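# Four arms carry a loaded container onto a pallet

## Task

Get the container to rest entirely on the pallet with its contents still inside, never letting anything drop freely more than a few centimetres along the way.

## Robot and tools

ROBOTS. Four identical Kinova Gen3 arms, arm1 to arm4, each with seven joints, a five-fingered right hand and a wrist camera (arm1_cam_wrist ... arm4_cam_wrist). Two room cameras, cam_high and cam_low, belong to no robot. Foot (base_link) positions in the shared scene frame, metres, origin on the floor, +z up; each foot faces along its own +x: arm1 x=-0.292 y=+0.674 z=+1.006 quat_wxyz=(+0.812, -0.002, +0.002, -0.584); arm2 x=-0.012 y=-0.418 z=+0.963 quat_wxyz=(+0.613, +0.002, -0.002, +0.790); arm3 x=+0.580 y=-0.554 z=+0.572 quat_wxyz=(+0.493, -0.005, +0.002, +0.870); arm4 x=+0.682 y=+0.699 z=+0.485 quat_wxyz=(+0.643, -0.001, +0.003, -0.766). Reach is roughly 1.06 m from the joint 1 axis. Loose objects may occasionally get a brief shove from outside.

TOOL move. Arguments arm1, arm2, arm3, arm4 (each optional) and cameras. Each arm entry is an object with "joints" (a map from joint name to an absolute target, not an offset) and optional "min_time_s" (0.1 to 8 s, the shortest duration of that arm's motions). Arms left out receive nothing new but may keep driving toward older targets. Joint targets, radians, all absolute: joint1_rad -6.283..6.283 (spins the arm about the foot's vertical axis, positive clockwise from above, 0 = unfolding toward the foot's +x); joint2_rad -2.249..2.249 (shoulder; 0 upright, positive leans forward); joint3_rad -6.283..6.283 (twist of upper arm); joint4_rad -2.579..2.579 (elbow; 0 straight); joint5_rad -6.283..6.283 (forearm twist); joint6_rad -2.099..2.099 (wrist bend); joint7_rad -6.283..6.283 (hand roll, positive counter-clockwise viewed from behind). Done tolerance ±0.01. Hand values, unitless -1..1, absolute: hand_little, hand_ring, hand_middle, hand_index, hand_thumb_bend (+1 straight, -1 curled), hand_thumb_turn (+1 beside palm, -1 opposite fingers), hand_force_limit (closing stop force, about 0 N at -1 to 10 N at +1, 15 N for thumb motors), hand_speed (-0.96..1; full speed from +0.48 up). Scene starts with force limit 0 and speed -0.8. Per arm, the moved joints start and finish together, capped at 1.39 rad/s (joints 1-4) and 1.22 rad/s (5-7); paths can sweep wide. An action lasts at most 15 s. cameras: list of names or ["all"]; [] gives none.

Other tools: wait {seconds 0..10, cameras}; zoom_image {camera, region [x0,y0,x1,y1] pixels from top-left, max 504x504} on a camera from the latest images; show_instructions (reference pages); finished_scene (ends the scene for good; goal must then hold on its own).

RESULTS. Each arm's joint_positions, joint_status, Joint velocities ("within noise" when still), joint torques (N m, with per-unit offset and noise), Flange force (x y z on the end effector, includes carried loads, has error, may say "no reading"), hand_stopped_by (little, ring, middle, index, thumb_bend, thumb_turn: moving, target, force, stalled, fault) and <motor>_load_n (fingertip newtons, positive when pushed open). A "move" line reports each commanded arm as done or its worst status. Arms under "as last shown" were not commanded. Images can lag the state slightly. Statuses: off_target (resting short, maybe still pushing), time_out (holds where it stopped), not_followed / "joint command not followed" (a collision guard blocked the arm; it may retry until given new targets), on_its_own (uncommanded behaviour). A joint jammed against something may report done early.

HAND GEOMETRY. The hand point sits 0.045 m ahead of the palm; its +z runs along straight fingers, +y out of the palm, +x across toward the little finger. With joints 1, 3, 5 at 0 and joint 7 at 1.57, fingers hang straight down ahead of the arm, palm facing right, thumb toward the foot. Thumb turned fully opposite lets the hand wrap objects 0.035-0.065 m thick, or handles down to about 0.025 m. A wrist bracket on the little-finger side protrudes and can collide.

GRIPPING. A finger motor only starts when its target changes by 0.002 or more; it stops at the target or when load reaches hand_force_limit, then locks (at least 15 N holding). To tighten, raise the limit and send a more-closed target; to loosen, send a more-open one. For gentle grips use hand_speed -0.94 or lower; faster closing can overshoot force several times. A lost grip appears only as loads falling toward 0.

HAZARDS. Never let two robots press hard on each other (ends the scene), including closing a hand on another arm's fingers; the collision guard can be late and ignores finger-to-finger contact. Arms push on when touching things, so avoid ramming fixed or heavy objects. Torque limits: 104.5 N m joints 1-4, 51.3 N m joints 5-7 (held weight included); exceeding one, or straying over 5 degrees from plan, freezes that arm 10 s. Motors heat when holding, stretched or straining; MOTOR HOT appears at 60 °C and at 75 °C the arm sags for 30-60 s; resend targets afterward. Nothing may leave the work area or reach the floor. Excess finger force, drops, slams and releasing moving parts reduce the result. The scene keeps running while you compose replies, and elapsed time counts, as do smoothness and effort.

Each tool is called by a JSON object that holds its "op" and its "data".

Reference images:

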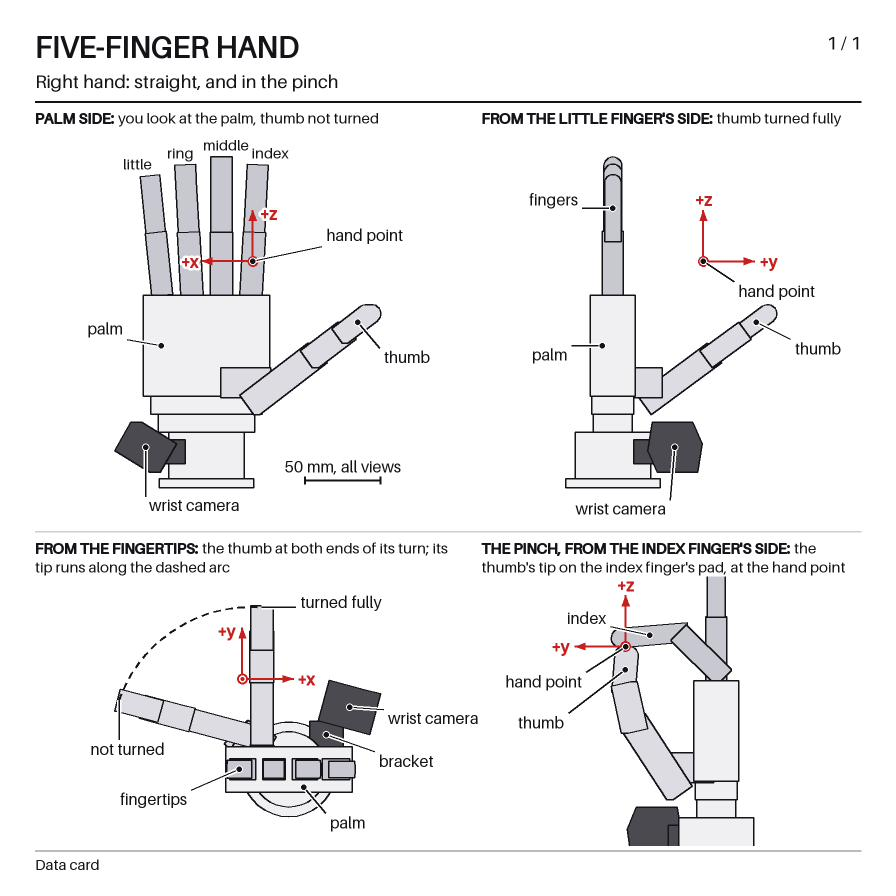

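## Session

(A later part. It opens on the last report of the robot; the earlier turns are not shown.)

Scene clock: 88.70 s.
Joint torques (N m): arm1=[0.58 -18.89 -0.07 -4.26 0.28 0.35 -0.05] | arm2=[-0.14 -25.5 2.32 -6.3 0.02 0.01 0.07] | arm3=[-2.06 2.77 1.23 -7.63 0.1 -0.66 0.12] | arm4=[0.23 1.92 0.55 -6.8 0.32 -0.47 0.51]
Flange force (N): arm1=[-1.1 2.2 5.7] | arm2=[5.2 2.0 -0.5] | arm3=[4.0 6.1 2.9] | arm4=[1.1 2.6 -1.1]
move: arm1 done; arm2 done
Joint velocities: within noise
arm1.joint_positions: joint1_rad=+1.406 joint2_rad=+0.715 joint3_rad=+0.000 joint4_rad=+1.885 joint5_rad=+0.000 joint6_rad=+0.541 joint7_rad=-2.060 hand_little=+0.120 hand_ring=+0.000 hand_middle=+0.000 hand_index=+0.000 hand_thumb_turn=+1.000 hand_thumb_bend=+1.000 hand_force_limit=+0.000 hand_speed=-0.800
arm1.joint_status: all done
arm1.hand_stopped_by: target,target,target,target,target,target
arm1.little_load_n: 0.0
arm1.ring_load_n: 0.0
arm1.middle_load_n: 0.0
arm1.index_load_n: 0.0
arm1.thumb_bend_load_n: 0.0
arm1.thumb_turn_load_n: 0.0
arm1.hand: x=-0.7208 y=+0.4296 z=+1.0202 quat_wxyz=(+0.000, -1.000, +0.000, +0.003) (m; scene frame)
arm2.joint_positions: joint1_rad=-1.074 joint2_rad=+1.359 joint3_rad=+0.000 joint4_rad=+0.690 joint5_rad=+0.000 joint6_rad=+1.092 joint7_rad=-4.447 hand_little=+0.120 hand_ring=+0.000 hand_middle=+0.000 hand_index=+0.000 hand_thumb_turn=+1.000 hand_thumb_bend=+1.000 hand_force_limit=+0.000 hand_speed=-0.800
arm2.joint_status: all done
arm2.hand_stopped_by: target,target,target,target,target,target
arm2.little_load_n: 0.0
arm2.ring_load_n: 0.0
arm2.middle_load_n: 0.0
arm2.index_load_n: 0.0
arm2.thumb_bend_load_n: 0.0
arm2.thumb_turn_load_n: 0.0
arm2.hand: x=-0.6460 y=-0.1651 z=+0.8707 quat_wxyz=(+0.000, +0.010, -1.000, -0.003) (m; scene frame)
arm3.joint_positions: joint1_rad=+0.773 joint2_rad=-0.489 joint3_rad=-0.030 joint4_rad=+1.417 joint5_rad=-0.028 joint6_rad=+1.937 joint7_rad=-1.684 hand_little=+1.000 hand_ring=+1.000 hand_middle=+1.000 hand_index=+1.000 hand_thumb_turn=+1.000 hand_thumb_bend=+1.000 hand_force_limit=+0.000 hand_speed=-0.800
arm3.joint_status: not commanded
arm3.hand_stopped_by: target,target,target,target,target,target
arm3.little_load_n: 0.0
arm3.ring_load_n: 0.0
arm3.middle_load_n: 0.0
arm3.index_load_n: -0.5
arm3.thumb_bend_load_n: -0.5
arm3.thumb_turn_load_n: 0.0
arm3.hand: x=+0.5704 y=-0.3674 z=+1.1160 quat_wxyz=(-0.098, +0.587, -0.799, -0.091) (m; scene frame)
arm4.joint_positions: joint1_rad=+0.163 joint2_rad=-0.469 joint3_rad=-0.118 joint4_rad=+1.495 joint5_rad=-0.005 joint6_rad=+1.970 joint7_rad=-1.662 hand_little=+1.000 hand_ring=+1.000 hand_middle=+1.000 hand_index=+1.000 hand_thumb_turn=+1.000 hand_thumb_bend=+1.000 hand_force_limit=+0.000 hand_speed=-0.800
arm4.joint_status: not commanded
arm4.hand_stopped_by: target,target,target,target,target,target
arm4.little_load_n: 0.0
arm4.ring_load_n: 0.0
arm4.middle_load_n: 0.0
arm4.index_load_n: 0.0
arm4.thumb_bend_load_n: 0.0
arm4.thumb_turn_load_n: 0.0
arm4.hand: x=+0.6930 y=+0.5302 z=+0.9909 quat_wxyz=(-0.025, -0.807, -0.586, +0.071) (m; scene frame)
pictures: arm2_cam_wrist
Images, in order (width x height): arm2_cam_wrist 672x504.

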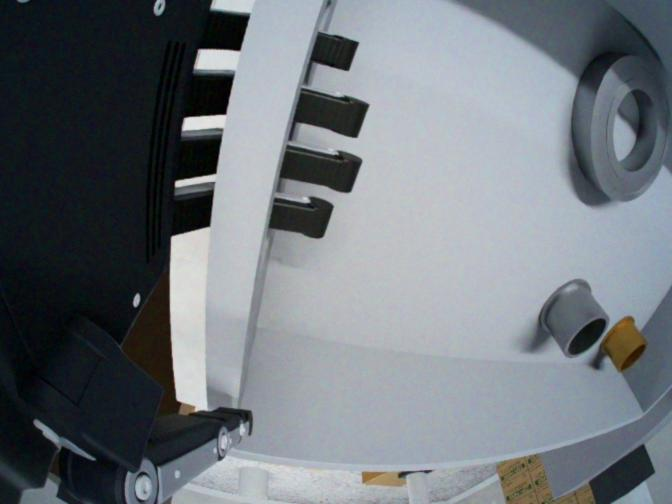

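{"op": "move", "data": {"arm1": {"joints": {"joint1_rad": 1.3719, "joint2_rad": 1.0720, "joint4_rad": 1.8182, "joint6_rad": 0.2514, "joint7_rad": -2.0735}, "min_time_s": 1.5}, "arm2": {"joints": {"hand_index": -0.6, "hand_middle": -0.6, "hand_ring": -0.6, "hand_little": -0.55}}, "cameras": ["arm2_cam_wrist"]}}

{"op": "move", "data": {"arm1": {"joints": {"joint1_rad": 1.3123, "joint2_rad": 1.0856, "joint4_rad": 1.7424, "joint6_rad": 0.3136, "joint7_rad": -2.1331}, "min_time_s": 1.5}, "cameras": ["arm1_cam_wrist", "cam_high"]}}

Scene clock: 91.47 s.
Joint torques (N m): arm1=[0.49 -20.98 0.06 -2.16 0.2 0.32 -0.01] | arm2=[-1.92 -34.91 1.53 -10.09 -0.28 -0.18 0.1] | arm3=[-2.13 2.74 1.11 -7.63 0.05 -0.62 0.13] | arm4=[0.24 1.95 0.59 -6.71 0.3 -0.49 0.56]
Flange force (N): arm1=[0.6 1.3 5.7] | arm2=[5.5 4.8 12.9] | arm3=[3.9 5.8 2.9] | arm4=[1.1 2.9 -1.5]
move: arm1 done; arm2 off_target
Joint velocities: within noise
arm1.joint_positions: joint1_rad=+1.372 joint2_rad=+1.072 joint3_rad=+0.000 joint4_rad=+1.818 joint5_rad=+0.000 joint6_rad=+0.251 joint7_rad=-2.074 hand_little=+0.120 hand_ring=+0.000 hand_middle=+0.000 hand_index=+0.000 hand_thumb_turn=+1.000 hand_thumb_bend=+1.000 hand_force_limit=+0.000 hand_speed=-0.800
arm1.joint_status: all done
arm1.hand_stopped_by: target,target,target,target,target,target
arm1.little_load_n: 0.0
arm1.ring_load_n: 0.0
arm1.middle_load_n: 0.0
arm1.index_load_n: 0.0
arm1.thumb_bend_load_n: 0.0
arm1.thumb_turn_load_n: 0.0
arm1.hand: x=-0.7227 y=+0.4107 z=+0.8688 quat_wxyz=(+0.000, -1.000, -0.010, +0.003) (m; scene frame)
arm2.joint_positions: joint1_rad=-1.074 joint2_rad=+1.359 joint3_rad=+0.000 joint4_rad=+0.690 joint5_rad=+0.000 joint6_rad=+1.092 joint7_rad=-4.447 hand_little=-0.432 hand_ring=-0.404 hand_middle=-0.386 hand_index=-0.348 hand_thumb_turn=+1.000 hand_thumb_bend=+1.000 hand_force_limit=+0.000 hand_speed=-0.800
arm2.joint_status: hand_little off_target (ended at -0.432, target -0.550); hand_ring off_target (ended at -0.404, target -0.600); hand_middle off_target (ended at -0.386, target -0.600); hand_index off_target (ended at -0.348, target -0.600)
arm2.hand_stopped_by: force,force,force,force,target,target
arm2.little_load_n: 5.0
arm2.ring_load_n: 3.0
arm2.middle_load_n: 1.0
arm2.index_load_n: 0.0
arm2.thumb_bend_load_n: 0.0
arm2.thumb_turn_load_n: 0.0
arm2.hand: x=-0.6460 y=-0.1650 z=+0.8707 quat_wxyz=(+0.000, +0.010, -1.000, -0.003) (m; scene frame)
arm3, arm4: as last shown
arm3.index_load_n: 0.0
arm3.thumb_bend_load_n: 0.0
pictures: arm2_cam_wrist
Images, in order (width x height): arm2_cam_wrist 672x504.

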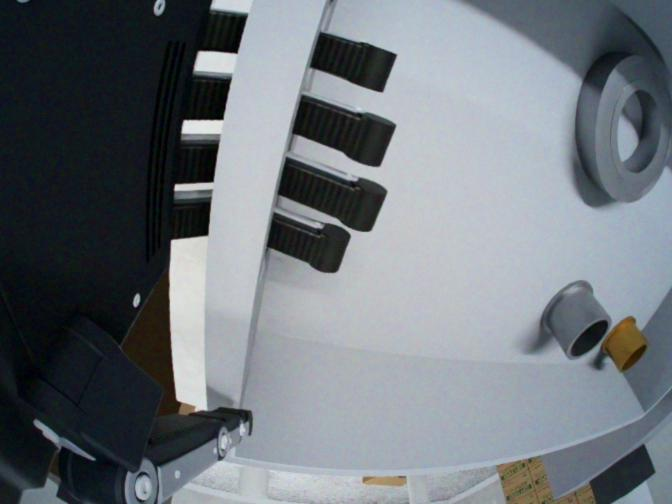

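Scene clock: 93.27 s.
Joint torques (N m): arm1=[0.58 -21.67 0 -2.58 0.32 0.38 -0.09] | arm2=[-1.96 -34.9 1.53 -10.14 -0.32 -0.19 0.07] | arm3=[-2.13 2.75 1.18 -7.64 0.09 -0.61 0.14] | arm4=[0.32 1.98 0.6 -6.75 0.33 -0.47 0.53]
Flange force (N): arm1=[0.4 1.6 5.8] | arm2=[5.1 4.7 12.8] | arm3=[3.9 6.1 3.1] | arm4=[1.2 2.8 -1.3]
move: arm1 done
Joint velocities: within noise
arm1.joint_positions: joint1_rad=+1.312 joint2_rad=+1.086 joint3_rad=+0.000 joint4_rad=+1.742 joint5_rad=+0.000 joint6_rad=+0.314 joint7_rad=-2.133 hand_little=+0.120 hand_ring=+0.000 hand_middle=+0.000 hand_index=+0.000 hand_thumb_turn=+1.000 hand_thumb_bend=+1.000 hand_force_limit=+0.000 hand_speed=-0.800
arm1.joint_status: all done
arm1.hand_stopped_by: target,target,target,target,target,target
arm1.little_load_n: 0.0
arm1.ring_load_n: 0.5
arm1.middle_load_n: 0.0
arm1.index_load_n: 0.0
arm1.thumb_bend_load_n: 0.0
arm1.thumb_turn_load_n: 0.0
arm1.hand: x=-0.7279 y=+0.3754 z=+0.8693 quat_wxyz=(+0.000, -1.000, -0.010, +0.003) (m; scene frame)
arm2, arm3, arm4: as last shown
arm2.ring_load_n: 2.5
arm2.middle_load_n: 0.5
arm2.hand: x=-0.6460 y=-0.1651 z=+0.8707 quat_wxyz=(+0.000, +0.010, -1.000, -0.003) (m; scene frame)
pictures: arm1_cam_wrist, cam_high
Images, in order (width x height): arm1_cam_wrist 672x504, cam_high 672x504.

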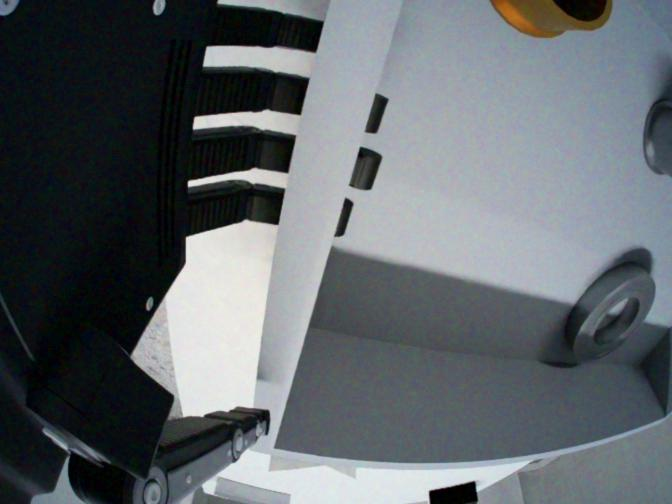

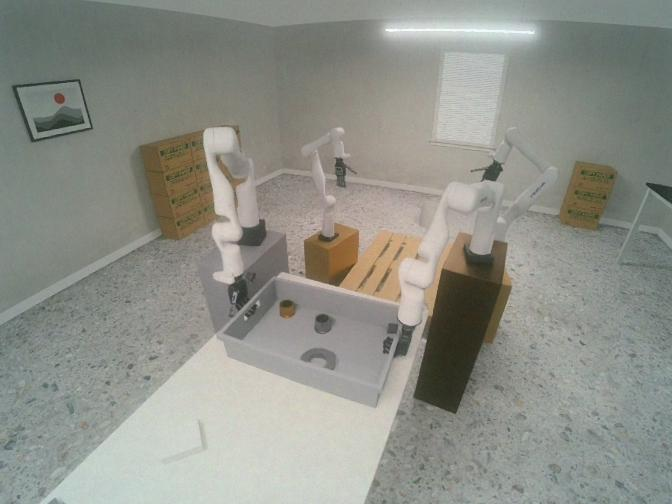

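{"op": "move", "data": {"arm1": {"joints": {"joint1_rad": 1.2793, "joint2_rad": 1.0935, "joint4_rad": 1.7064, "joint6_rad": 0.3417, "joint7_rad": -2.1661}, "min_time_s": 1.2}, "cameras": ["arm1_cam_wrist"]}}

{"op": "move", "data": {"arm1": {"joints": {"hand_index": -0.6, "hand_middle": -0.6, "hand_ring": -0.6, "hand_little": -0.55}}, "cameras": ["arm1_cam_wrist"]}}

Scene clock: 95.10 s.
Joint torques (N m): arm1=[-0.31 -22.94 -0.98 -3.55 0.09 0 -0.03] | arm2=[-0.77 -34.97 2.49 -10.24 0.18 -0.26 0.09] | arm3=[-2.1 2.82 1.2 -7.66 0.06 -0.52 0.11] | arm4=[0.29 1.94 0.56 -6.73 0.34 -0.49 0.51]
Flange force (N): arm1=[0.0 -0.4 6.8] | arm2=[5.3 3.0 12.8] | arm3=[4.0 6.0 3.4] | arm4=[1.1 2.6 -1.4]
move: arm1 done
Joint velocities: within noise
arm1.joint_positions: joint1_rad=+1.279 joint2_rad=+1.093 joint3_rad=+0.000 joint4_rad=+1.706 joint5_rad=+0.000 joint6_rad=+0.342 joint7_rad=-2.166 hand_little=+0.120 hand_ring=+0.000 hand_middle=+0.000 hand_index=+0.000 hand_thumb_turn=+1.000 hand_thumb_bend=+1.000 hand_force_limit=+0.000 hand_speed=-0.800
arm1.joint_status: all done
arm1.hand_stopped_by: target,target,target,target,target,target
arm1.little_load_n: 0.0
arm1.ring_load_n: 0.5
arm1.middle_load_n: 0.0
arm1.index_load_n: 0.0
arm1.thumb_bend_load_n: 0.0
arm1.thumb_turn_load_n: 0.0
arm1.hand: x=-0.7279 y=+0.3564 z=+0.8692 quat_wxyz=(+0.000, -1.000, -0.010, +0.003) (m; scene frame)
arm2, arm3, arm4: as last shown
arm2.joint_positions: joint1_rad=-1.075 joint2_rad=+1.359 joint3_rad=+0.000 joint4_rad=+0.690 joint5_rad=+0.000 joint6_rad=+1.092 joint7_rad=-4.447 hand_little=-0.432 hand_ring=-0.404 hand_middle=-0.386 hand_index=-0.348 hand_thumb_turn=+1.000 hand_thumb_bend=+1.000 hand_force_limit=+0.000 hand_speed=-0.800
arm3.little_load_n: -0.5
pictures: arm1_cam_wrist
Images, in order (width x height): arm1_cam_wrist 672x504.

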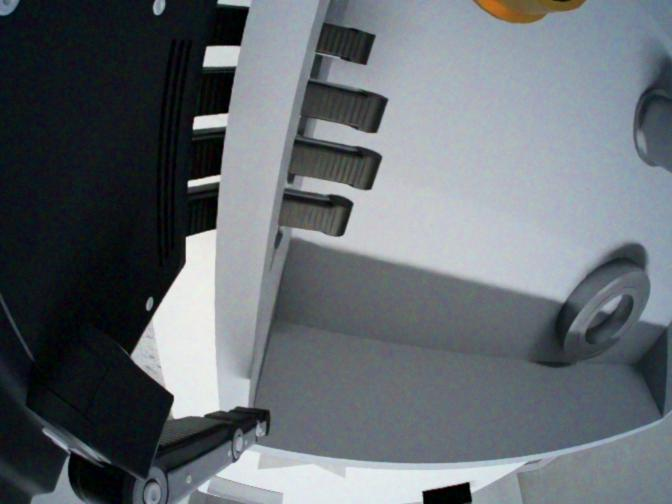

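Scene clock: 96.80 s.
Joint torques (N m): arm1=[1.79 -28.21 1.47 -3.64 0.36 0.5 -0.1] | arm2=[-2.17 -34.44 1.23 -9.94 -0.47 -0.14 0.1] | arm3=[-2.21 2.82 1.18 -7.74 0.06 -0.62 0.11] | arm4=[0.2 1.91 0.61 -6.7 0.29 -0.46 0.52]
Flange force (N): arm1=[0.2 4.4 19.4] | arm2=[4.8 4.9 12.2] | arm3=[4.2 6.0 3.5] | arm4=[1.0 2.8 -1.5]
move: arm1 done
Joint velocities: within noise
arm1.joint_positions: joint1_rad=+1.279 joint2_rad=+1.093 joint3_rad=+0.000 joint4_rad=+1.706 joint5_rad=+0.000 joint6_rad=+0.342 joint7_rad=-2.166 hand_little=-0.550 hand_ring=-0.600 hand_middle=-0.599 hand_index=-0.598 hand_thumb_turn=+1.000 hand_thumb_bend=+1.000 hand_force_limit=+0.000 hand_speed=-0.800
arm1.joint_status: all done
arm1.hand_stopped_by: target,target,target,target,target,target
arm1.little_load_n: 0.0
arm1.ring_load_n: 0.5
arm1.middle_load_n: 1.5
arm1.index_load_n: 4.5
arm1.thumb_bend_load_n: 0.0
arm1.thumb_turn_load_n: 0.0
arm1.hand: x=-0.7279 y=+0.3563 z=+0.8692 quat_wxyz=(+0.000, -1.000, -0.010, +0.003) (m; scene frame)
arm2, arm3, arm4: as last shown
arm2.joint_positions: joint1_rad=-1.074 joint2_rad=+1.359 joint3_rad=+0.000 joint4_rad=+0.690 joint5_rad=+0.000 joint6_rad=+1.092 joint7_rad=-4.447 hand_little=-0.432 hand_ring=-0.404 hand_middle=-0.386 hand_index=-0.348 hand_thumb_turn=+1.000 hand_thumb_bend=+1.000 hand_force_limit=+0.000 hand_speed=-0.800
arm2.little_load_n: 5.5
arm2.ring_load_n: 1.5
arm2.middle_load_n: 0.0
arm2.hand: x=-0.6460 y=-0.1650 z=+0.8707 quat_wxyz=(+0.000, +0.010, -1.000, -0.003) (m; scene frame)
arm3.little_load_n: 0.0
arm4.index_load_n: 0.5
pictures: arm1_cam_wrist
Images, in order (width x height): arm1_cam_wrist 672x504.

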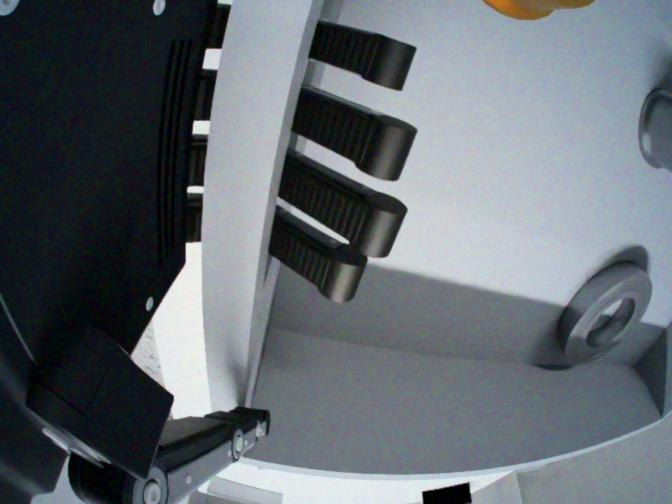

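{"op": "move", "data": {"arm2": {"joints": {"hand_force_limit": 0.6, "hand_index": -0.62, "hand_middle": -0.62, "hand_ring": -0.62, "hand_little": -0.6}}, "cameras": ["arm2_cam_wrist", "cam_high"]}}

Scene clock: 98.93 s.
Joint torques (N m): arm1=[4.98 -25.3 4.92 -0.18 0.49 2.74 -0.35] | arm2=[-6.73 -34.83 -2.54 -10.07 -2.6 -0.53 0.27] | arm3=[-2.11 2.75 1.19 -7.66 0.09 -0.62 0.14] | arm4=[0.23 1.96 0.61 -6.69 0.32 -0.49 0.53]
Flange force (N): arm1=[0.2 11.4 18.8] | arm2=[5.3 11.7 12.4] | arm3=[4.0 6.1 3.1] | arm4=[1.1 2.9 -1.6]
move: arm2 done
Joint velocities: within noise
arm1, arm3, arm4: as last shown
arm1.little_load_n: 0.5
arm1.ring_load_n: 2.5
arm1.middle_load_n: 3.0
arm1.index_load_n: 4.0
arm1.thumb_bend_load_n: 1.5
arm1.thumb_turn_load_n: -0.5
arm1.hand: x=-0.7279 y=+0.3564 z=+0.8692 quat_wxyz=(+0.000, -1.000, -0.010, +0.003) (m; scene frame)
arm2.joint_positions: joint1_rad=-1.074 joint2_rad=+1.359 joint3_rad=+0.000 joint4_rad=+0.690 joint5_rad=+0.000 joint6_rad=+1.092 joint7_rad=-4.447 hand_little=-0.600 hand_ring=-0.619 hand_middle=-0.604 hand_index=-0.603 hand_thumb_turn=+1.000 hand_thumb_bend=+1.001 hand_force_limit=+0.600 hand_speed=-0.800
arm2.joint_status: all done
arm2.hand_stopped_by: target,target,force,force,target,target
arm2.little_load_n: 0.0
arm2.ring_load_n: 4.0
arm2.middle_load_n: 5.0
arm2.index_load_n: 9.5
arm2.thumb_bend_load_n: 3.0
arm2.thumb_turn_load_n: 0.5
arm2.hand: x=-0.6460 y=-0.1650 z=+0.8707 quat_wxyz=(+0.000, +0.010, -1.000, -0.003) (m; scene frame)
arm4.index_load_n: -0.5
arm4.thumb_bend_load_n: -0.5
pictures: arm2_cam_wrist, cam_high
Images, in order (width x height): arm2_cam_wrist 672x504, cam_high 672x504.

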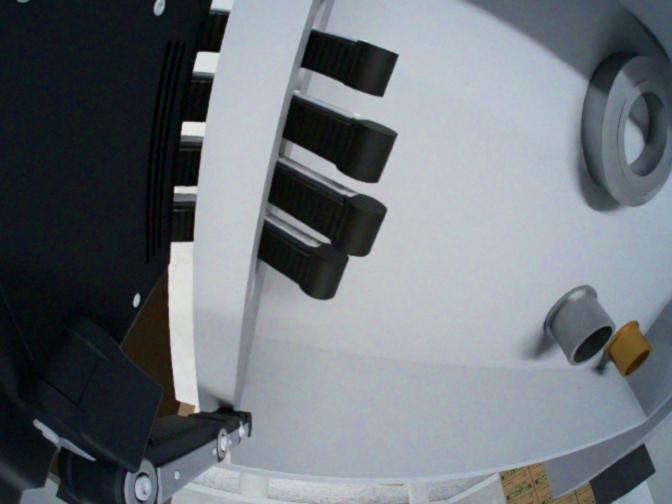

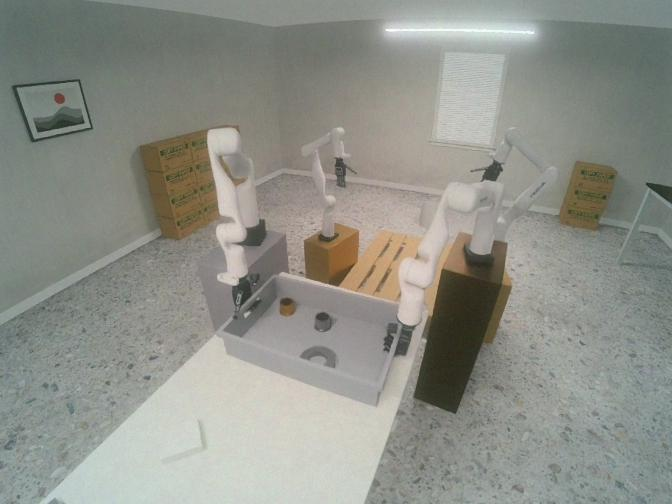

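{"op": "move", "data": {"arm1": {"joints": {"joint1_rad": 1.2743, "joint2_rad": 1.0275, "joint4_rad": 1.7210, "joint6_rad": 0.3931, "joint7_rad": -2.1711}, "min_time_s": 2.5}, "arm2": {"joints": {"joint1_rad": -1.0703, "joint2_rad": 1.3124, "joint4_rad": 0.6979, "joint6_rad": 1.1313, "joint7_rad": -4.4429}, "min_time_s": 2.5}, "cameras": ["arm1_cam_wrist", "arm2_cam_wrist", "cam_high", "cam_low"]}}

{"op": "zoom_image", "data": {"camera": "cam_low", "region": [220, 60, 470, 248]}}

Scene clock: 102.47 s.
Joint torques (N m): arm1=[-1.42 -29.31 -2.89 -6.31 -0.41 -0.35 -0.06] | arm2=[3.31 -35.59 5.17 -11.56 1.48 -1.25 -0.05] | arm3=[-2.1 2.71 1.18 -7.66 0.03 -0.62 0.11] | arm4=[0.27 1.96 0.6 -6.69 0.31 -0.43 0.54]
Flange force (N): arm1=[-0.2 -2.9 19.6] | arm2=[4.8 -3.1 12.0] | arm3=[3.9 5.9 3.0] | arm4=[1.0 2.8 -1.4]
move: arm1 done; arm2 done
Joint velocities: within noise
arm1.joint_positions: joint1_rad=+1.274 joint2_rad=+1.027 joint3_rad=+0.000 joint4_rad=+1.721 joint5_rad=+0.000 joint6_rad=+0.393 joint7_rad=-2.171 hand_little=-0.550 hand_ring=-0.600 hand_middle=-0.599 hand_index=-0.598 hand_thumb_turn=+1.000 hand_thumb_bend=+1.000 hand_force_limit=+0.000 hand_speed=-0.800
arm1.joint_status: all done
arm1.hand_stopped_by: target,target,target,target,target,target
arm1.little_load_n: 0.0
arm1.ring_load_n: 1.5
arm1.middle_load_n: 2.0
arm1.index_load_n: 4.0
arm1.thumb_bend_load_n: 0.5
arm1.thumb_turn_load_n: 0.0
arm1.hand: x=-0.7277 y=+0.3535 z=+0.8992 quat_wxyz=(+0.000, -1.000, -0.010, +0.003) (m; scene frame)
arm2.joint_positions: joint1_rad=-1.070 joint2_rad=+1.312 joint3_rad=+0.000 joint4_rad=+0.698 joint5_rad=+0.000 joint6_rad=+1.131 joint7_rad=-4.443 hand_little=-0.600 hand_ring=-0.619 hand_middle=-0.604 hand_index=-0.603 hand_thumb_turn=+1.000 hand_thumb_bend=+1.001 hand_force_limit=+0.600 hand_speed=-0.800
arm2.joint_status: all done
arm2.hand_stopped_by: target,target,force,force,target,target
arm2.little_load_n: 1.5
arm2.ring_load_n: 2.0
arm2.middle_load_n: 1.5
arm2.index_load_n: 4.0
arm2.thumb_bend_load_n: 1.0
arm2.thumb_turn_load_n: 0.0
arm2.hand: x=-0.6461 y=-0.1623 z=+0.9008 quat_wxyz=(+0.000, +0.010, -1.000, -0.003) (m; scene frame)
arm3, arm4: as last shown
arm4.index_load_n: 0.0
arm4.thumb_bend_load_n: 0.0
pictures: arm1_cam_wrist, arm2_cam_wrist, cam_high, cam_low
Images, in order (width x height): arm1_cam_wrist 672x504, arm2_cam_wrist 672x504, cam_high 672x504, cam_low 672x504.

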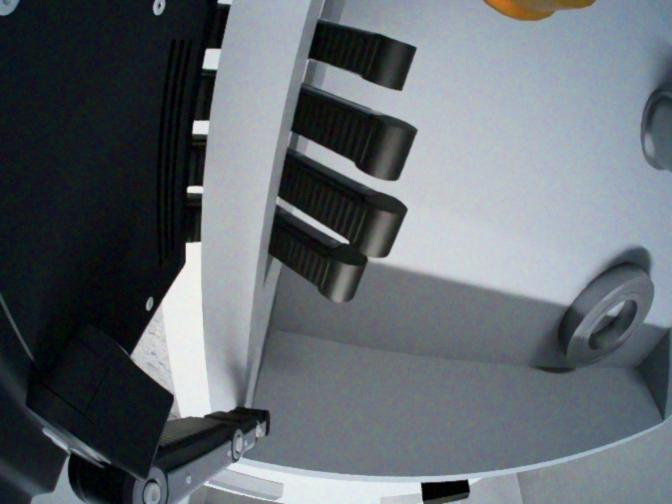

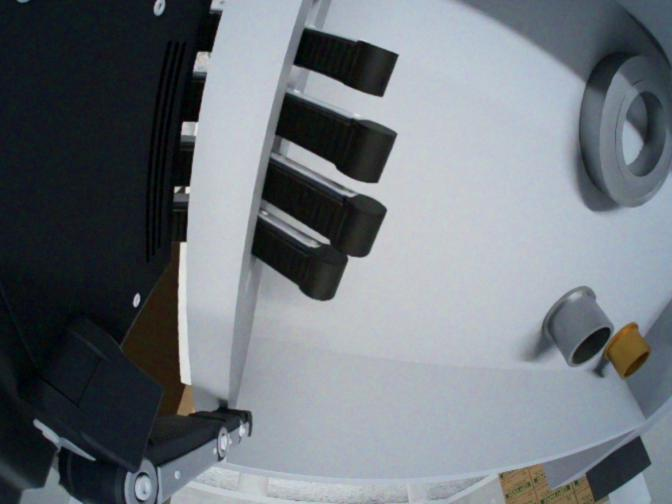

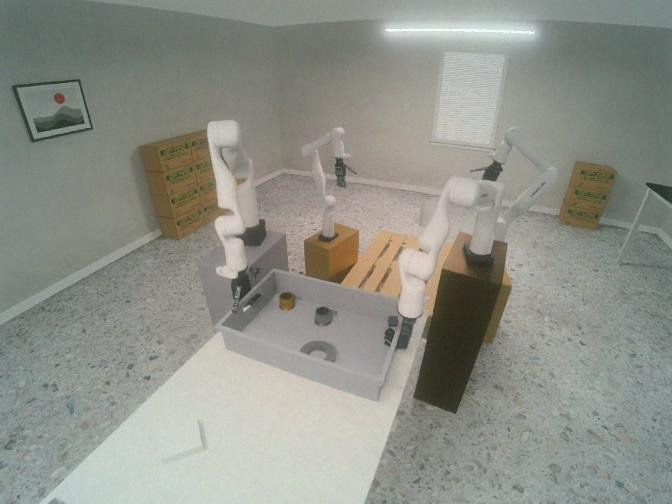

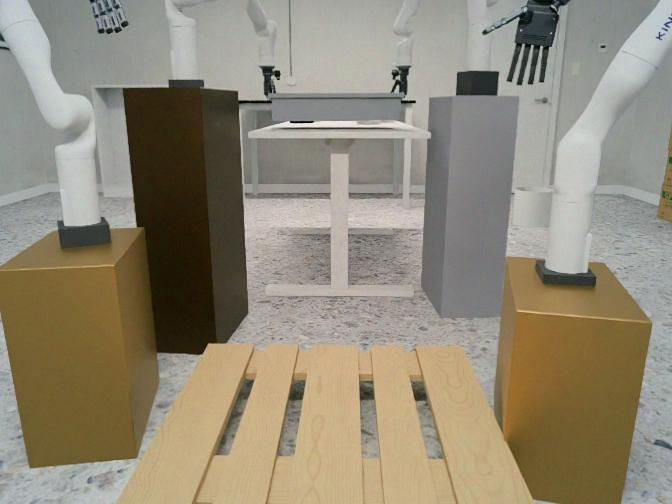

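Scaled by 2.016 from the camera's 672x504 image, which has a finer 960x720 frame.

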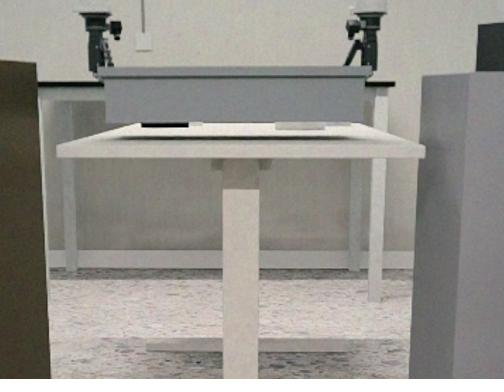

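{"op": "move", "data": {"arm1": {"joints": {"joint1_rad": 1.1966, "joint2_rad": 0.9838, "joint4_rad": 1.9262, "joint6_rad": 0.2316, "joint7_rad": -2.2555}, "min_time_s": 2}, "arm2": {"joints": {"joint1_rad": -1.0375, "joint2_rad": 1.1643, "joint4_rad": 1.0662, "joint6_rad": 0.9111, "joint7_rad": -4.4168}, "min_time_s": 2}, "cameras": ["arm1_cam_wrist", "cam_high"]}}

Scene clock: 115.93 s.
Joint torques (N m): arm1=[1.18 -26.13 0.42 -3.46 -0.12 0.1 -0.42] | arm2=[0.95 -32.16 3.05 -8.85 -0.31 -0.36 -0.63] | arm3=[-2.1 2.84 1.09 -7.66 0.03 -0.56 0.12] | arm4=[0.36 1.9 0.63 -6.75 0.3 -0.44 0.53]
Flange force (N): arm1=[2.0 1.4 20.0] | arm2=[4.8 1.6 12.1] | arm3=[4.1 5.7 3.3] | arm4=[1.0 2.8 -1.2]
move: arm1 done; arm2 done
Joint velocities: within noise
arm1.joint_positions: joint1_rad=+1.197 joint2_rad=+0.984 joint3_rad=+0.000 joint4_rad=+1.926 joint5_rad=+0.000 joint6_rad=+0.232 joint7_rad=-2.255 hand_little=-0.550 hand_ring=-0.600 hand_middle=-0.599 hand_index=-0.598 hand_thumb_turn=+1.000 hand_thumb_bend=+1.000 hand_force_limit=+0.000 hand_speed=-0.800
arm1.joint_status: all done
arm1.hand_stopped_by: target,target,target,target,target,target
arm1.little_load_n: 0.0
arm1.ring_load_n: 1.5
arm1.middle_load_n: 1.5
arm1.index_load_n: 3.0
arm1.thumb_bend_load_n: 1.0
arm1.thumb_turn_load_n: -1.0
arm1.hand: x=-0.6622 y=+0.3604 z=+0.8987 quat_wxyz=(+0.000, -1.000, -0.007, +0.003) (m; scene frame)
arm2.joint_positions: joint1_rad=-1.037 joint2_rad=+1.164 joint3_rad=+0.000 joint4_rad=+1.066 joint5_rad=+0.000 joint6_rad=+0.911 joint7_rad=-4.417 hand_little=-0.600 hand_ring=-0.619 hand_middle=-0.604 hand_index=-0.603 hand_thumb_turn=+1.000 hand_thumb_bend=+1.001 hand_force_limit=+0.600 hand_speed=-0.800
arm2.joint_status: all done
arm2.hand_stopped_by: target,target,force,force,target,target
arm2.little_load_n: 2.0
arm2.ring_load_n: 2.0
arm2.middle_load_n: 1.0
arm2.index_load_n: 3.0
arm2.thumb_bend_load_n: 1.0
arm2.thumb_turn_load_n: -2.0
arm2.hand: x=-0.5847 y=-0.1564 z=+0.9008 quat_wxyz=(+0.000, +0.007, -1.000, -0.003) (m; scene frame)
arm3, arm4: as last shown
arm3.thumb_bend_load_n: -0.5
arm4.index_load_n: -0.5
pictures: arm1_cam_wrist, cam_high
Images, in order (width x height): arm1_cam_wrist 672x504, cam_high 672x504.

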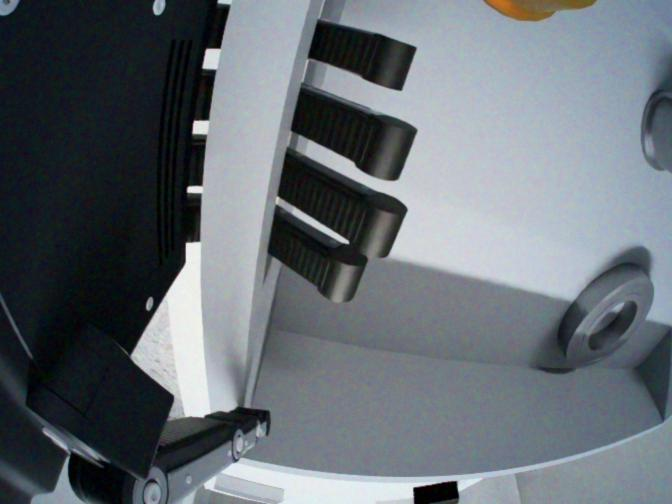

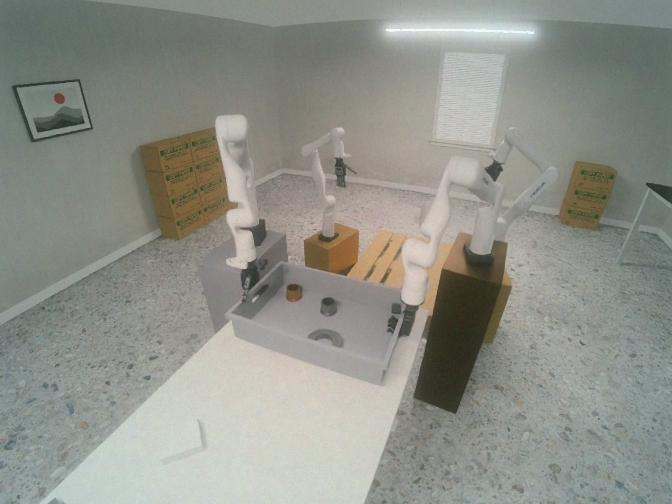

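{"op": "move", "data": {"arm1": {"joints": {"joint1_rad": 1.0951, "joint2_rad": 0.9617, "joint4_rad": 2.1096, "joint6_rad": 0.0703, "joint7_rad": -2.3636}, "min_time_s": 2.2}, "arm2": {"joints": {"joint1_rad": -0.9982, "joint2_rad": 1.0607, "joint4_rad": 1.3387, "joint6_rad": 0.7422, "joint7_rad": -4.3841}, "min_time_s": 2.2}, "cameras": []}}

Scene clock: 120.17 s.
Joint torques (N m): arm1=[1.51 -23.28 1.08 -0.87 -0.08 0.51 -0.31] | arm2=[0.02 -29.49 2.29 -7.13 -0.64 -0.27 -0.59] | arm3=[-2.1 2.71 1.17 -7.66 0.08 -0.63 0.11] | arm4=[0.26 1.96 0.6 -6.72 0.33 -0.45 0.51]
Flange force (N): arm1=[3.3 1.9 20.5] | arm2=[4.4 3.3 12.0] | arm3=[3.9 5.9 3.0] | arm4=[1.1 2.8 -1.4]
move: arm1 done; arm2 done
Joint velocities: within noise
arm1.joint_positions: joint1_rad=+1.095 joint2_rad=+0.962 joint3_rad=+0.000 joint4_rad=+2.110 joint5_rad=+0.000 joint6_rad=+0.070 joint7_rad=-2.364 hand_little=-0.550 hand_ring=-0.600 hand_middle=-0.599 hand_index=-0.598 hand_thumb_turn=+1.000 hand_thumb_bend=+1.000 hand_force_limit=+0.000 hand_speed=-0.800
arm1.joint_status: all done
arm1.hand_stopped_by: target,target,target,target,target,target
arm1.little_load_n: 0.5
arm1.ring_load_n: 1.5
arm1.middle_load_n: 1.5
arm1.index_load_n: 3.0
arm1.thumb_bend_load_n: 1.0
arm1.thumb_turn_load_n: -1.0
arm1.hand: x=-0.5967 y=+0.3672 z=+0.8984 quat_wxyz=(+0.000, -1.000, -0.004, +0.003) (m; scene frame)
arm2.joint_positions: joint1_rad=-0.998 joint2_rad=+1.061 joint3_rad=+0.000 joint4_rad=+1.339 joint5_rad=+0.000 joint6_rad=+0.742 joint7_rad=-4.384 hand_little=-0.600 hand_ring=-0.619 hand_middle=-0.604 hand_index=-0.603 hand_thumb_turn=+1.000 hand_thumb_bend=+1.001 hand_force_limit=+0.600 hand_speed=-0.800
arm2.joint_status: all done
arm2.hand_stopped_by: target,target,force,force,target,target
arm2.little_load_n: 1.5
arm2.ring_load_n: 2.5
arm2.middle_load_n: 1.0
arm2.index_load_n: 3.0
arm2.thumb_bend_load_n: 1.0
arm2.thumb_turn_load_n: -2.0
arm2.hand: x=-0.5236 y=-0.1505 z=+0.9009 quat_wxyz=(+0.000, +0.003, -1.000, -0.003) (m; scene frame)
arm3.joint_positions: joint1_rad=+0.773 joint2_rad=-0.489 joint3_rad=-0.030 joint4_rad=+1.417 joint5_rad=-0.028 joint6_rad=+1.937 joint7_rad=-1.684 hand_little=+1.000 hand_ring=+1.000 hand_middle=+1.000 hand_index=+1.000 hand_thumb_turn=+1.000 hand_thumb_bend=+1.000 hand_force_limit=+0.000 hand_speed=-0.800
arm3.joint_status: not commanded
arm3.hand_stopped_by: target,target,target,target,target,target
arm3.little_load_n: 0.0
arm3.ring_load_n: 0.0
arm3.middle_load_n: 0.0
arm3.index_load_n: 0.0
arm3.thumb_bend_load_n: 0.0
arm3.thumb_turn_load_n: 0.0
arm3.hand: x=+0.5704 y=-0.3674 z=+1.1160 quat_wxyz=(-0.098, +0.587, -0.799, -0.091) (m; scene frame)
arm4.joint_positions: joint1_rad=+0.163 joint2_rad=-0.469 joint3_rad=-0.118 joint4_rad=+1.495 joint5_rad=-0.005 joint6_rad=+1.970 joint7_rad=-1.662 hand_little=+1.000 hand_ring=+1.000 hand_middle=+1.000 hand_index=+1.000 hand_thumb_turn=+1.000 hand_thumb_bend=+1.000 hand_force_limit=+0.000 hand_speed=-0.800
arm4.joint_status: not commanded
arm4.hand_stopped_by: target,target,target,target,target,target
arm4.little_load_n: 0.0
arm4.ring_load_n: 0.0
arm4.middle_load_n: 0.0
arm4.index_load_n: 0.0
arm4.thumb_bend_load_n: 0.0
arm4.thumb_turn_load_n: 0.0
arm4.hand: x=+0.6930 y=+0.5302 z=+0.9909 quat_wxyz=(-0.025, -0.807, -0.586, +0.071) (m; scene frame)
pictures: none
No camera images: "cameras" was empty.

{"op": "move", "data": {"arm1": {"joints": {"joint1_rad": 0.9611, "joint2_rad": 0.9635, "joint4_rad": 2.2718, "joint6_rad": -0.0937, "joint7_rad": -2.5043}, "min_time_s": 2.2}, "arm2": {"joints": {"joint1_rad": -0.9506, "joint2_rad": 0.9805, "joint4_rad": 1.5671, "joint6_rad": 0.5940, "joint7_rad": -4.3432}, "min_time_s": 2.2}, "cameras": ["cam_high", "cam_low", "arm1_cam_wrist", "arm2_cam_wrist"]}}

Scene clock: 123.10 s.
Joint torques (N m): arm1=[1.89 -20.58 1.73 2.07 -0.09 0.98 -0.36] | arm2=[-0.83 -26.64 1.24 -5.12 -1.08 0.06 -0.56] | arm3=[-2.1 2.78 1.18 -7.66 0.05 -0.57 0.14] | arm4=[0.27 1.93 0.58 -6.72 0.35 -0.49 0.5]
Flange force (N): arm1=[4.7 2.5 20.9] | arm2=[3.9 5.3 11.8] | arm3=[4.0 6.0 3.3] | arm4=[1.1 2.7 -1.5]
move: arm1 done; arm2 done
Joint velocities: within noise
arm1.joint_positions: joint1_rad=+0.961 joint2_rad=+0.963 joint3_rad=+0.000 joint4_rad=+2.272 joint5_rad=+0.000 joint6_rad=-0.094 joint7_rad=-2.504 hand_little=-0.550 hand_ring=-0.600 hand_middle=-0.599 hand_index=-0.598 hand_thumb_turn=+1.000 hand_thumb_bend=+1.000 hand_force_limit=+0.000 hand_speed=-0.800
arm1.joint_status: all done
arm1.hand_stopped_by: target,target,target,target,target,target
arm1.little_load_n: 0.0
arm1.ring_load_n: 1.5
arm1.middle_load_n: 1.5
arm1.index_load_n: 3.5
arm1.thumb_bend_load_n: 1.0
arm1.thumb_turn_load_n: -1.0
arm1.hand: x=-0.5315 y=+0.3741 z=+0.8979 quat_wxyz=(+0.000, -1.000, +0.000, +0.003) (m; scene frame)
arm2.joint_positions: joint1_rad=-0.951 joint2_rad=+0.981 joint3_rad=+0.000 joint4_rad=+1.567 joint5_rad=+0.000 joint6_rad=+0.594 joint7_rad=-4.343 hand_little=-0.600 hand_ring=-0.619 hand_middle=-0.604 hand_index=-0.603 hand_thumb_turn=+1.000 hand_thumb_bend=+1.001 hand_force_limit=+0.600 hand_speed=-0.800
arm2.joint_status: all done
arm2.hand_stopped_by: target,target,force,force,target,target
arm2.little_load_n: 1.5
arm2.ring_load_n: 2.0
arm2.middle_load_n: 1.0
arm2.index_load_n: 3.5
arm2.thumb_bend_load_n: 1.0
arm2.thumb_turn_load_n: -2.5
arm2.hand: x=-0.4622 y=-0.1448 z=+0.9008 quat_wxyz=(+0.000, +0.000, -1.000, -0.003) (m; scene frame)
arm3, arm4: as last shown
arm4.thumb_turn_load_n: -0.5
pictures: arm1_cam_wrist, arm2_cam_wrist, cam_high, cam_low
Images, in order (width x height): arm1_cam_wrist 672x504, arm2_cam_wrist 672x504, cam_high 672x504, cam_low 672x504.

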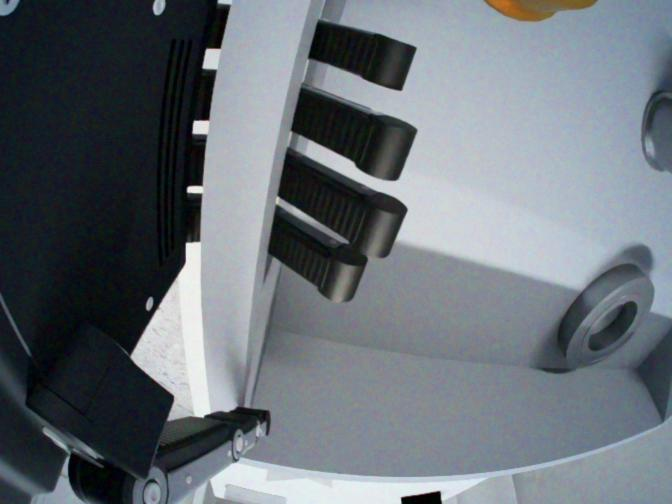

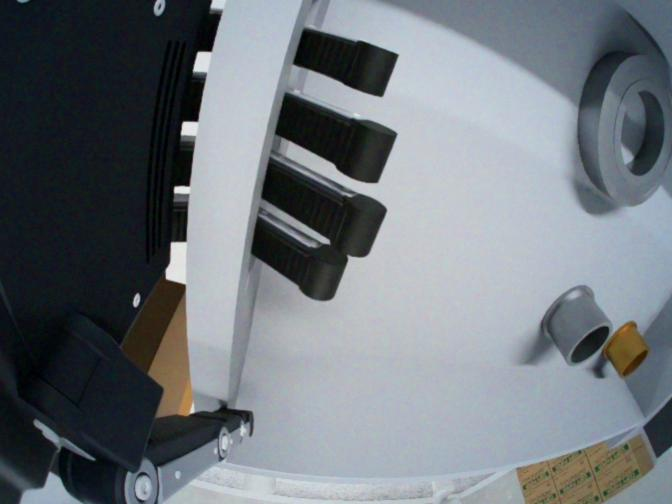

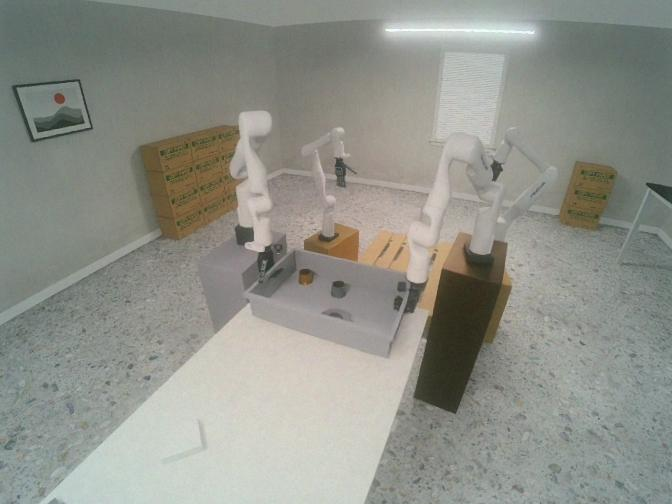

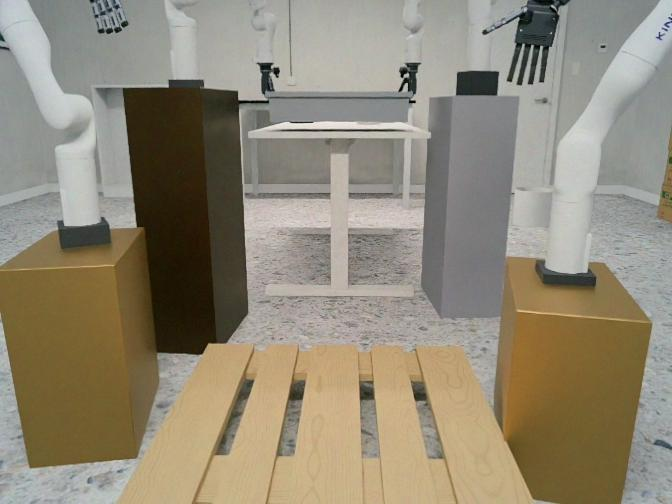

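{"op": "move", "data": {"arm1": {"joints": {"joint2_rad": 1.0552, "joint4_rad": 2.2460, "joint6_rad": -0.1596}, "min_time_s": 2.5}, "arm2": {"joints": {"joint2_rad": 1.0410, "joint4_rad": 1.5575, "joint6_rad": 0.5431}, "min_time_s": 2.5}, "cameras": ["arm1_cam_wrist", "arm2_cam_wrist"]}}

Scene clock: 126.77 s.
Joint torques (N m): arm1=[1.87 -20.91 1.91 2.97 -0.12 0.93 -0.36] | arm2=[-0.74 -26.83 1.19 -4.45 -1.08 0.1 -0.66] | arm3=[-2.08 2.81 1.25 -7.66 0.01 -0.63 0.13] | arm4=[0.28 1.92 0.58 -6.7 0.34 -0.47 0.49]
Flange force (N): arm1=[4.6 2.5 20.5] | arm2=[4.4 5.6 12.1] | arm3=[4.1 6.1 3.1] | arm4=[1.0 2.6 -1.5]
move: arm1 done; arm2 done
Joint velocities: within noise
arm1.joint_positions: joint1_rad=+0.961 joint2_rad=+1.055 joint3_rad=+0.000 joint4_rad=+2.246 joint5_rad=+0.000 joint6_rad=-0.160 joint7_rad=-2.504 hand_little=-0.550 hand_ring=-0.600 hand_middle=-0.599 hand_index=-0.598 hand_thumb_turn=+1.000 hand_thumb_bend=+1.000 hand_force_limit=+0.000 hand_speed=-0.800
arm1.joint_status: all done
arm1.hand_stopped_by: target,target,target,target,target,target
arm1.little_load_n: 0.0
arm1.ring_load_n: 1.5
arm1.middle_load_n: 2.0
arm1.index_load_n: 3.5
arm1.thumb_bend_load_n: 1.0
arm1.thumb_turn_load_n: -1.5
arm1.hand: x=-0.5316 y=+0.3741 z=+0.8679 quat_wxyz=(+0.000, -1.000, +0.000, +0.003) (m; scene frame)
arm2.joint_positions: joint1_rad=-0.951 joint2_rad=+1.041 joint3_rad=+0.000 joint4_rad=+1.557 joint5_rad=+0.000 joint6_rad=+0.543 joint7_rad=-4.343 hand_little=-0.600 hand_ring=-0.619 hand_middle=-0.604 hand_index=-0.603 hand_thumb_turn=+1.000 hand_thumb_bend=+1.001 hand_force_limit=+0.600 hand_speed=-0.800
arm2.joint_status: all done
arm2.hand_stopped_by: target,target,force,force,target,target
arm2.little_load_n: 1.5
arm2.ring_load_n: 2.0
arm2.middle_load_n: 1.0
arm2.index_load_n: 3.5
arm2.thumb_bend_load_n: 1.0
arm2.thumb_turn_load_n: -2.5
arm2.hand: x=-0.4623 y=-0.1446 z=+0.8706 quat_wxyz=(+0.000, +0.000, -1.000, -0.003) (m; scene frame)
arm3, arm4: as last shown
arm4.little_load_n: -0.5
arm4.thumb_turn_load_n: 0.0
pictures: arm1_cam_wrist, arm2_cam_wrist
Images, in order (width x height): arm1_cam_wrist 672x504, arm2_cam_wrist 672x504.

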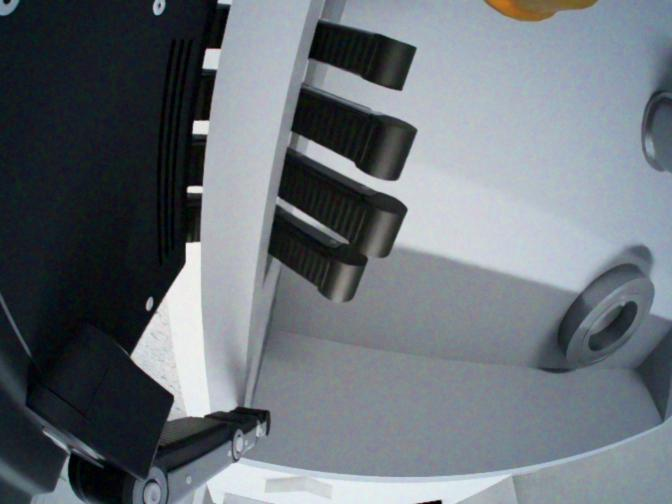

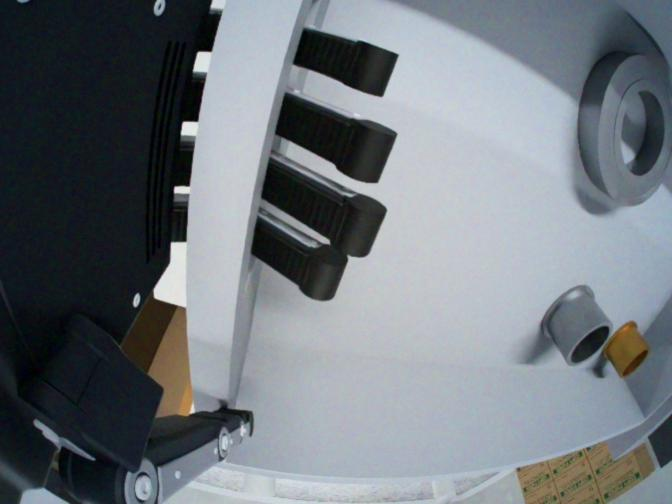

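{"op": "move", "data": {"arm1": {"joints": {"joint2_rad": 1.0732, "joint4_rad": 2.2399, "joint6_rad": -0.1715}, "min_time_s": 1.0}, "arm2": {"joints": {"joint2_rad": 1.0533, "joint4_rad": 1.5548, "joint6_rad": 0.5335}, "min_time_s": 1.0}, "cameras": []}}

Scene clock: 128.73 s.
Joint torques (N m): arm1=[2.01 -21.11 1.83 2.96 -0.15 0.88 -0.33] | arm2=[-0.77 -26.82 1.29 -4.41 -1 0.06 -0.67] | arm3=[-2.08 2.84 1.18 -7.73 0.06 -0.67 0.05] | arm4=[0.24 1.99 0.55 -6.73 0.3 -0.48 0.5]
Flange force (N): arm1=[5.2 2.4 20.5] | arm2=[4.2 5.5 11.9] | arm3=[4.3 5.7 3.3] | arm4=[1.2 2.6 -1.4]
move: arm1 done; arm2 done
Joint velocities: within noise
arm1.joint_positions: joint1_rad=+0.961 joint2_rad=+1.073 joint3_rad=+0.000 joint4_rad=+2.240 joint5_rad=+0.000 joint6_rad=-0.172 joint7_rad=-2.504 hand_little=-0.550 hand_ring=-0.600 hand_middle=-0.599 hand_index=-0.598 hand_thumb_turn=+1.000 hand_thumb_bend=+1.000 hand_force_limit=+0.000 hand_speed=-0.800
arm1.joint_status: all done
arm1.hand_stopped_by: target,target,target,target,target,target
arm1.little_load_n: 0.0
arm1.ring_load_n: 1.5
arm1.middle_load_n: 1.5
arm1.index_load_n: 3.5
arm1.thumb_bend_load_n: 1.0
arm1.thumb_turn_load_n: -1.5
arm1.hand: x=-0.5317 y=+0.3741 z=+0.8619 quat_wxyz=(+0.000, -1.000, +0.000, +0.003) (m; scene frame)
arm2.joint_positions: joint1_rad=-0.951 joint2_rad=+1.053 joint3_rad=+0.000 joint4_rad=+1.555 joint5_rad=+0.000 joint6_rad=+0.534 joint7_rad=-4.343 hand_little=-0.600 hand_ring=-0.619 hand_middle=-0.604 hand_index=-0.603 hand_thumb_turn=+1.000 hand_thumb_bend=+1.001 hand_force_limit=+0.600 hand_speed=-0.800
arm2.joint_status: all done
arm2.hand_stopped_by: target,target,force,force,target,target
arm2.little_load_n: 1.5
arm2.ring_load_n: 2.0
arm2.middle_load_n: 1.0
arm2.index_load_n: 3.5
arm2.thumb_bend_load_n: 1.0
arm2.thumb_turn_load_n: -2.5
arm2.hand: x=-0.4622 y=-0.1446 z=+0.8646 quat_wxyz=(+0.000, +0.000, -1.000, -0.003) (m; scene frame)
arm3, arm4: as last shown
arm4.little_load_n: 0.0
pictures: none
No camera images: "cameras" was empty.


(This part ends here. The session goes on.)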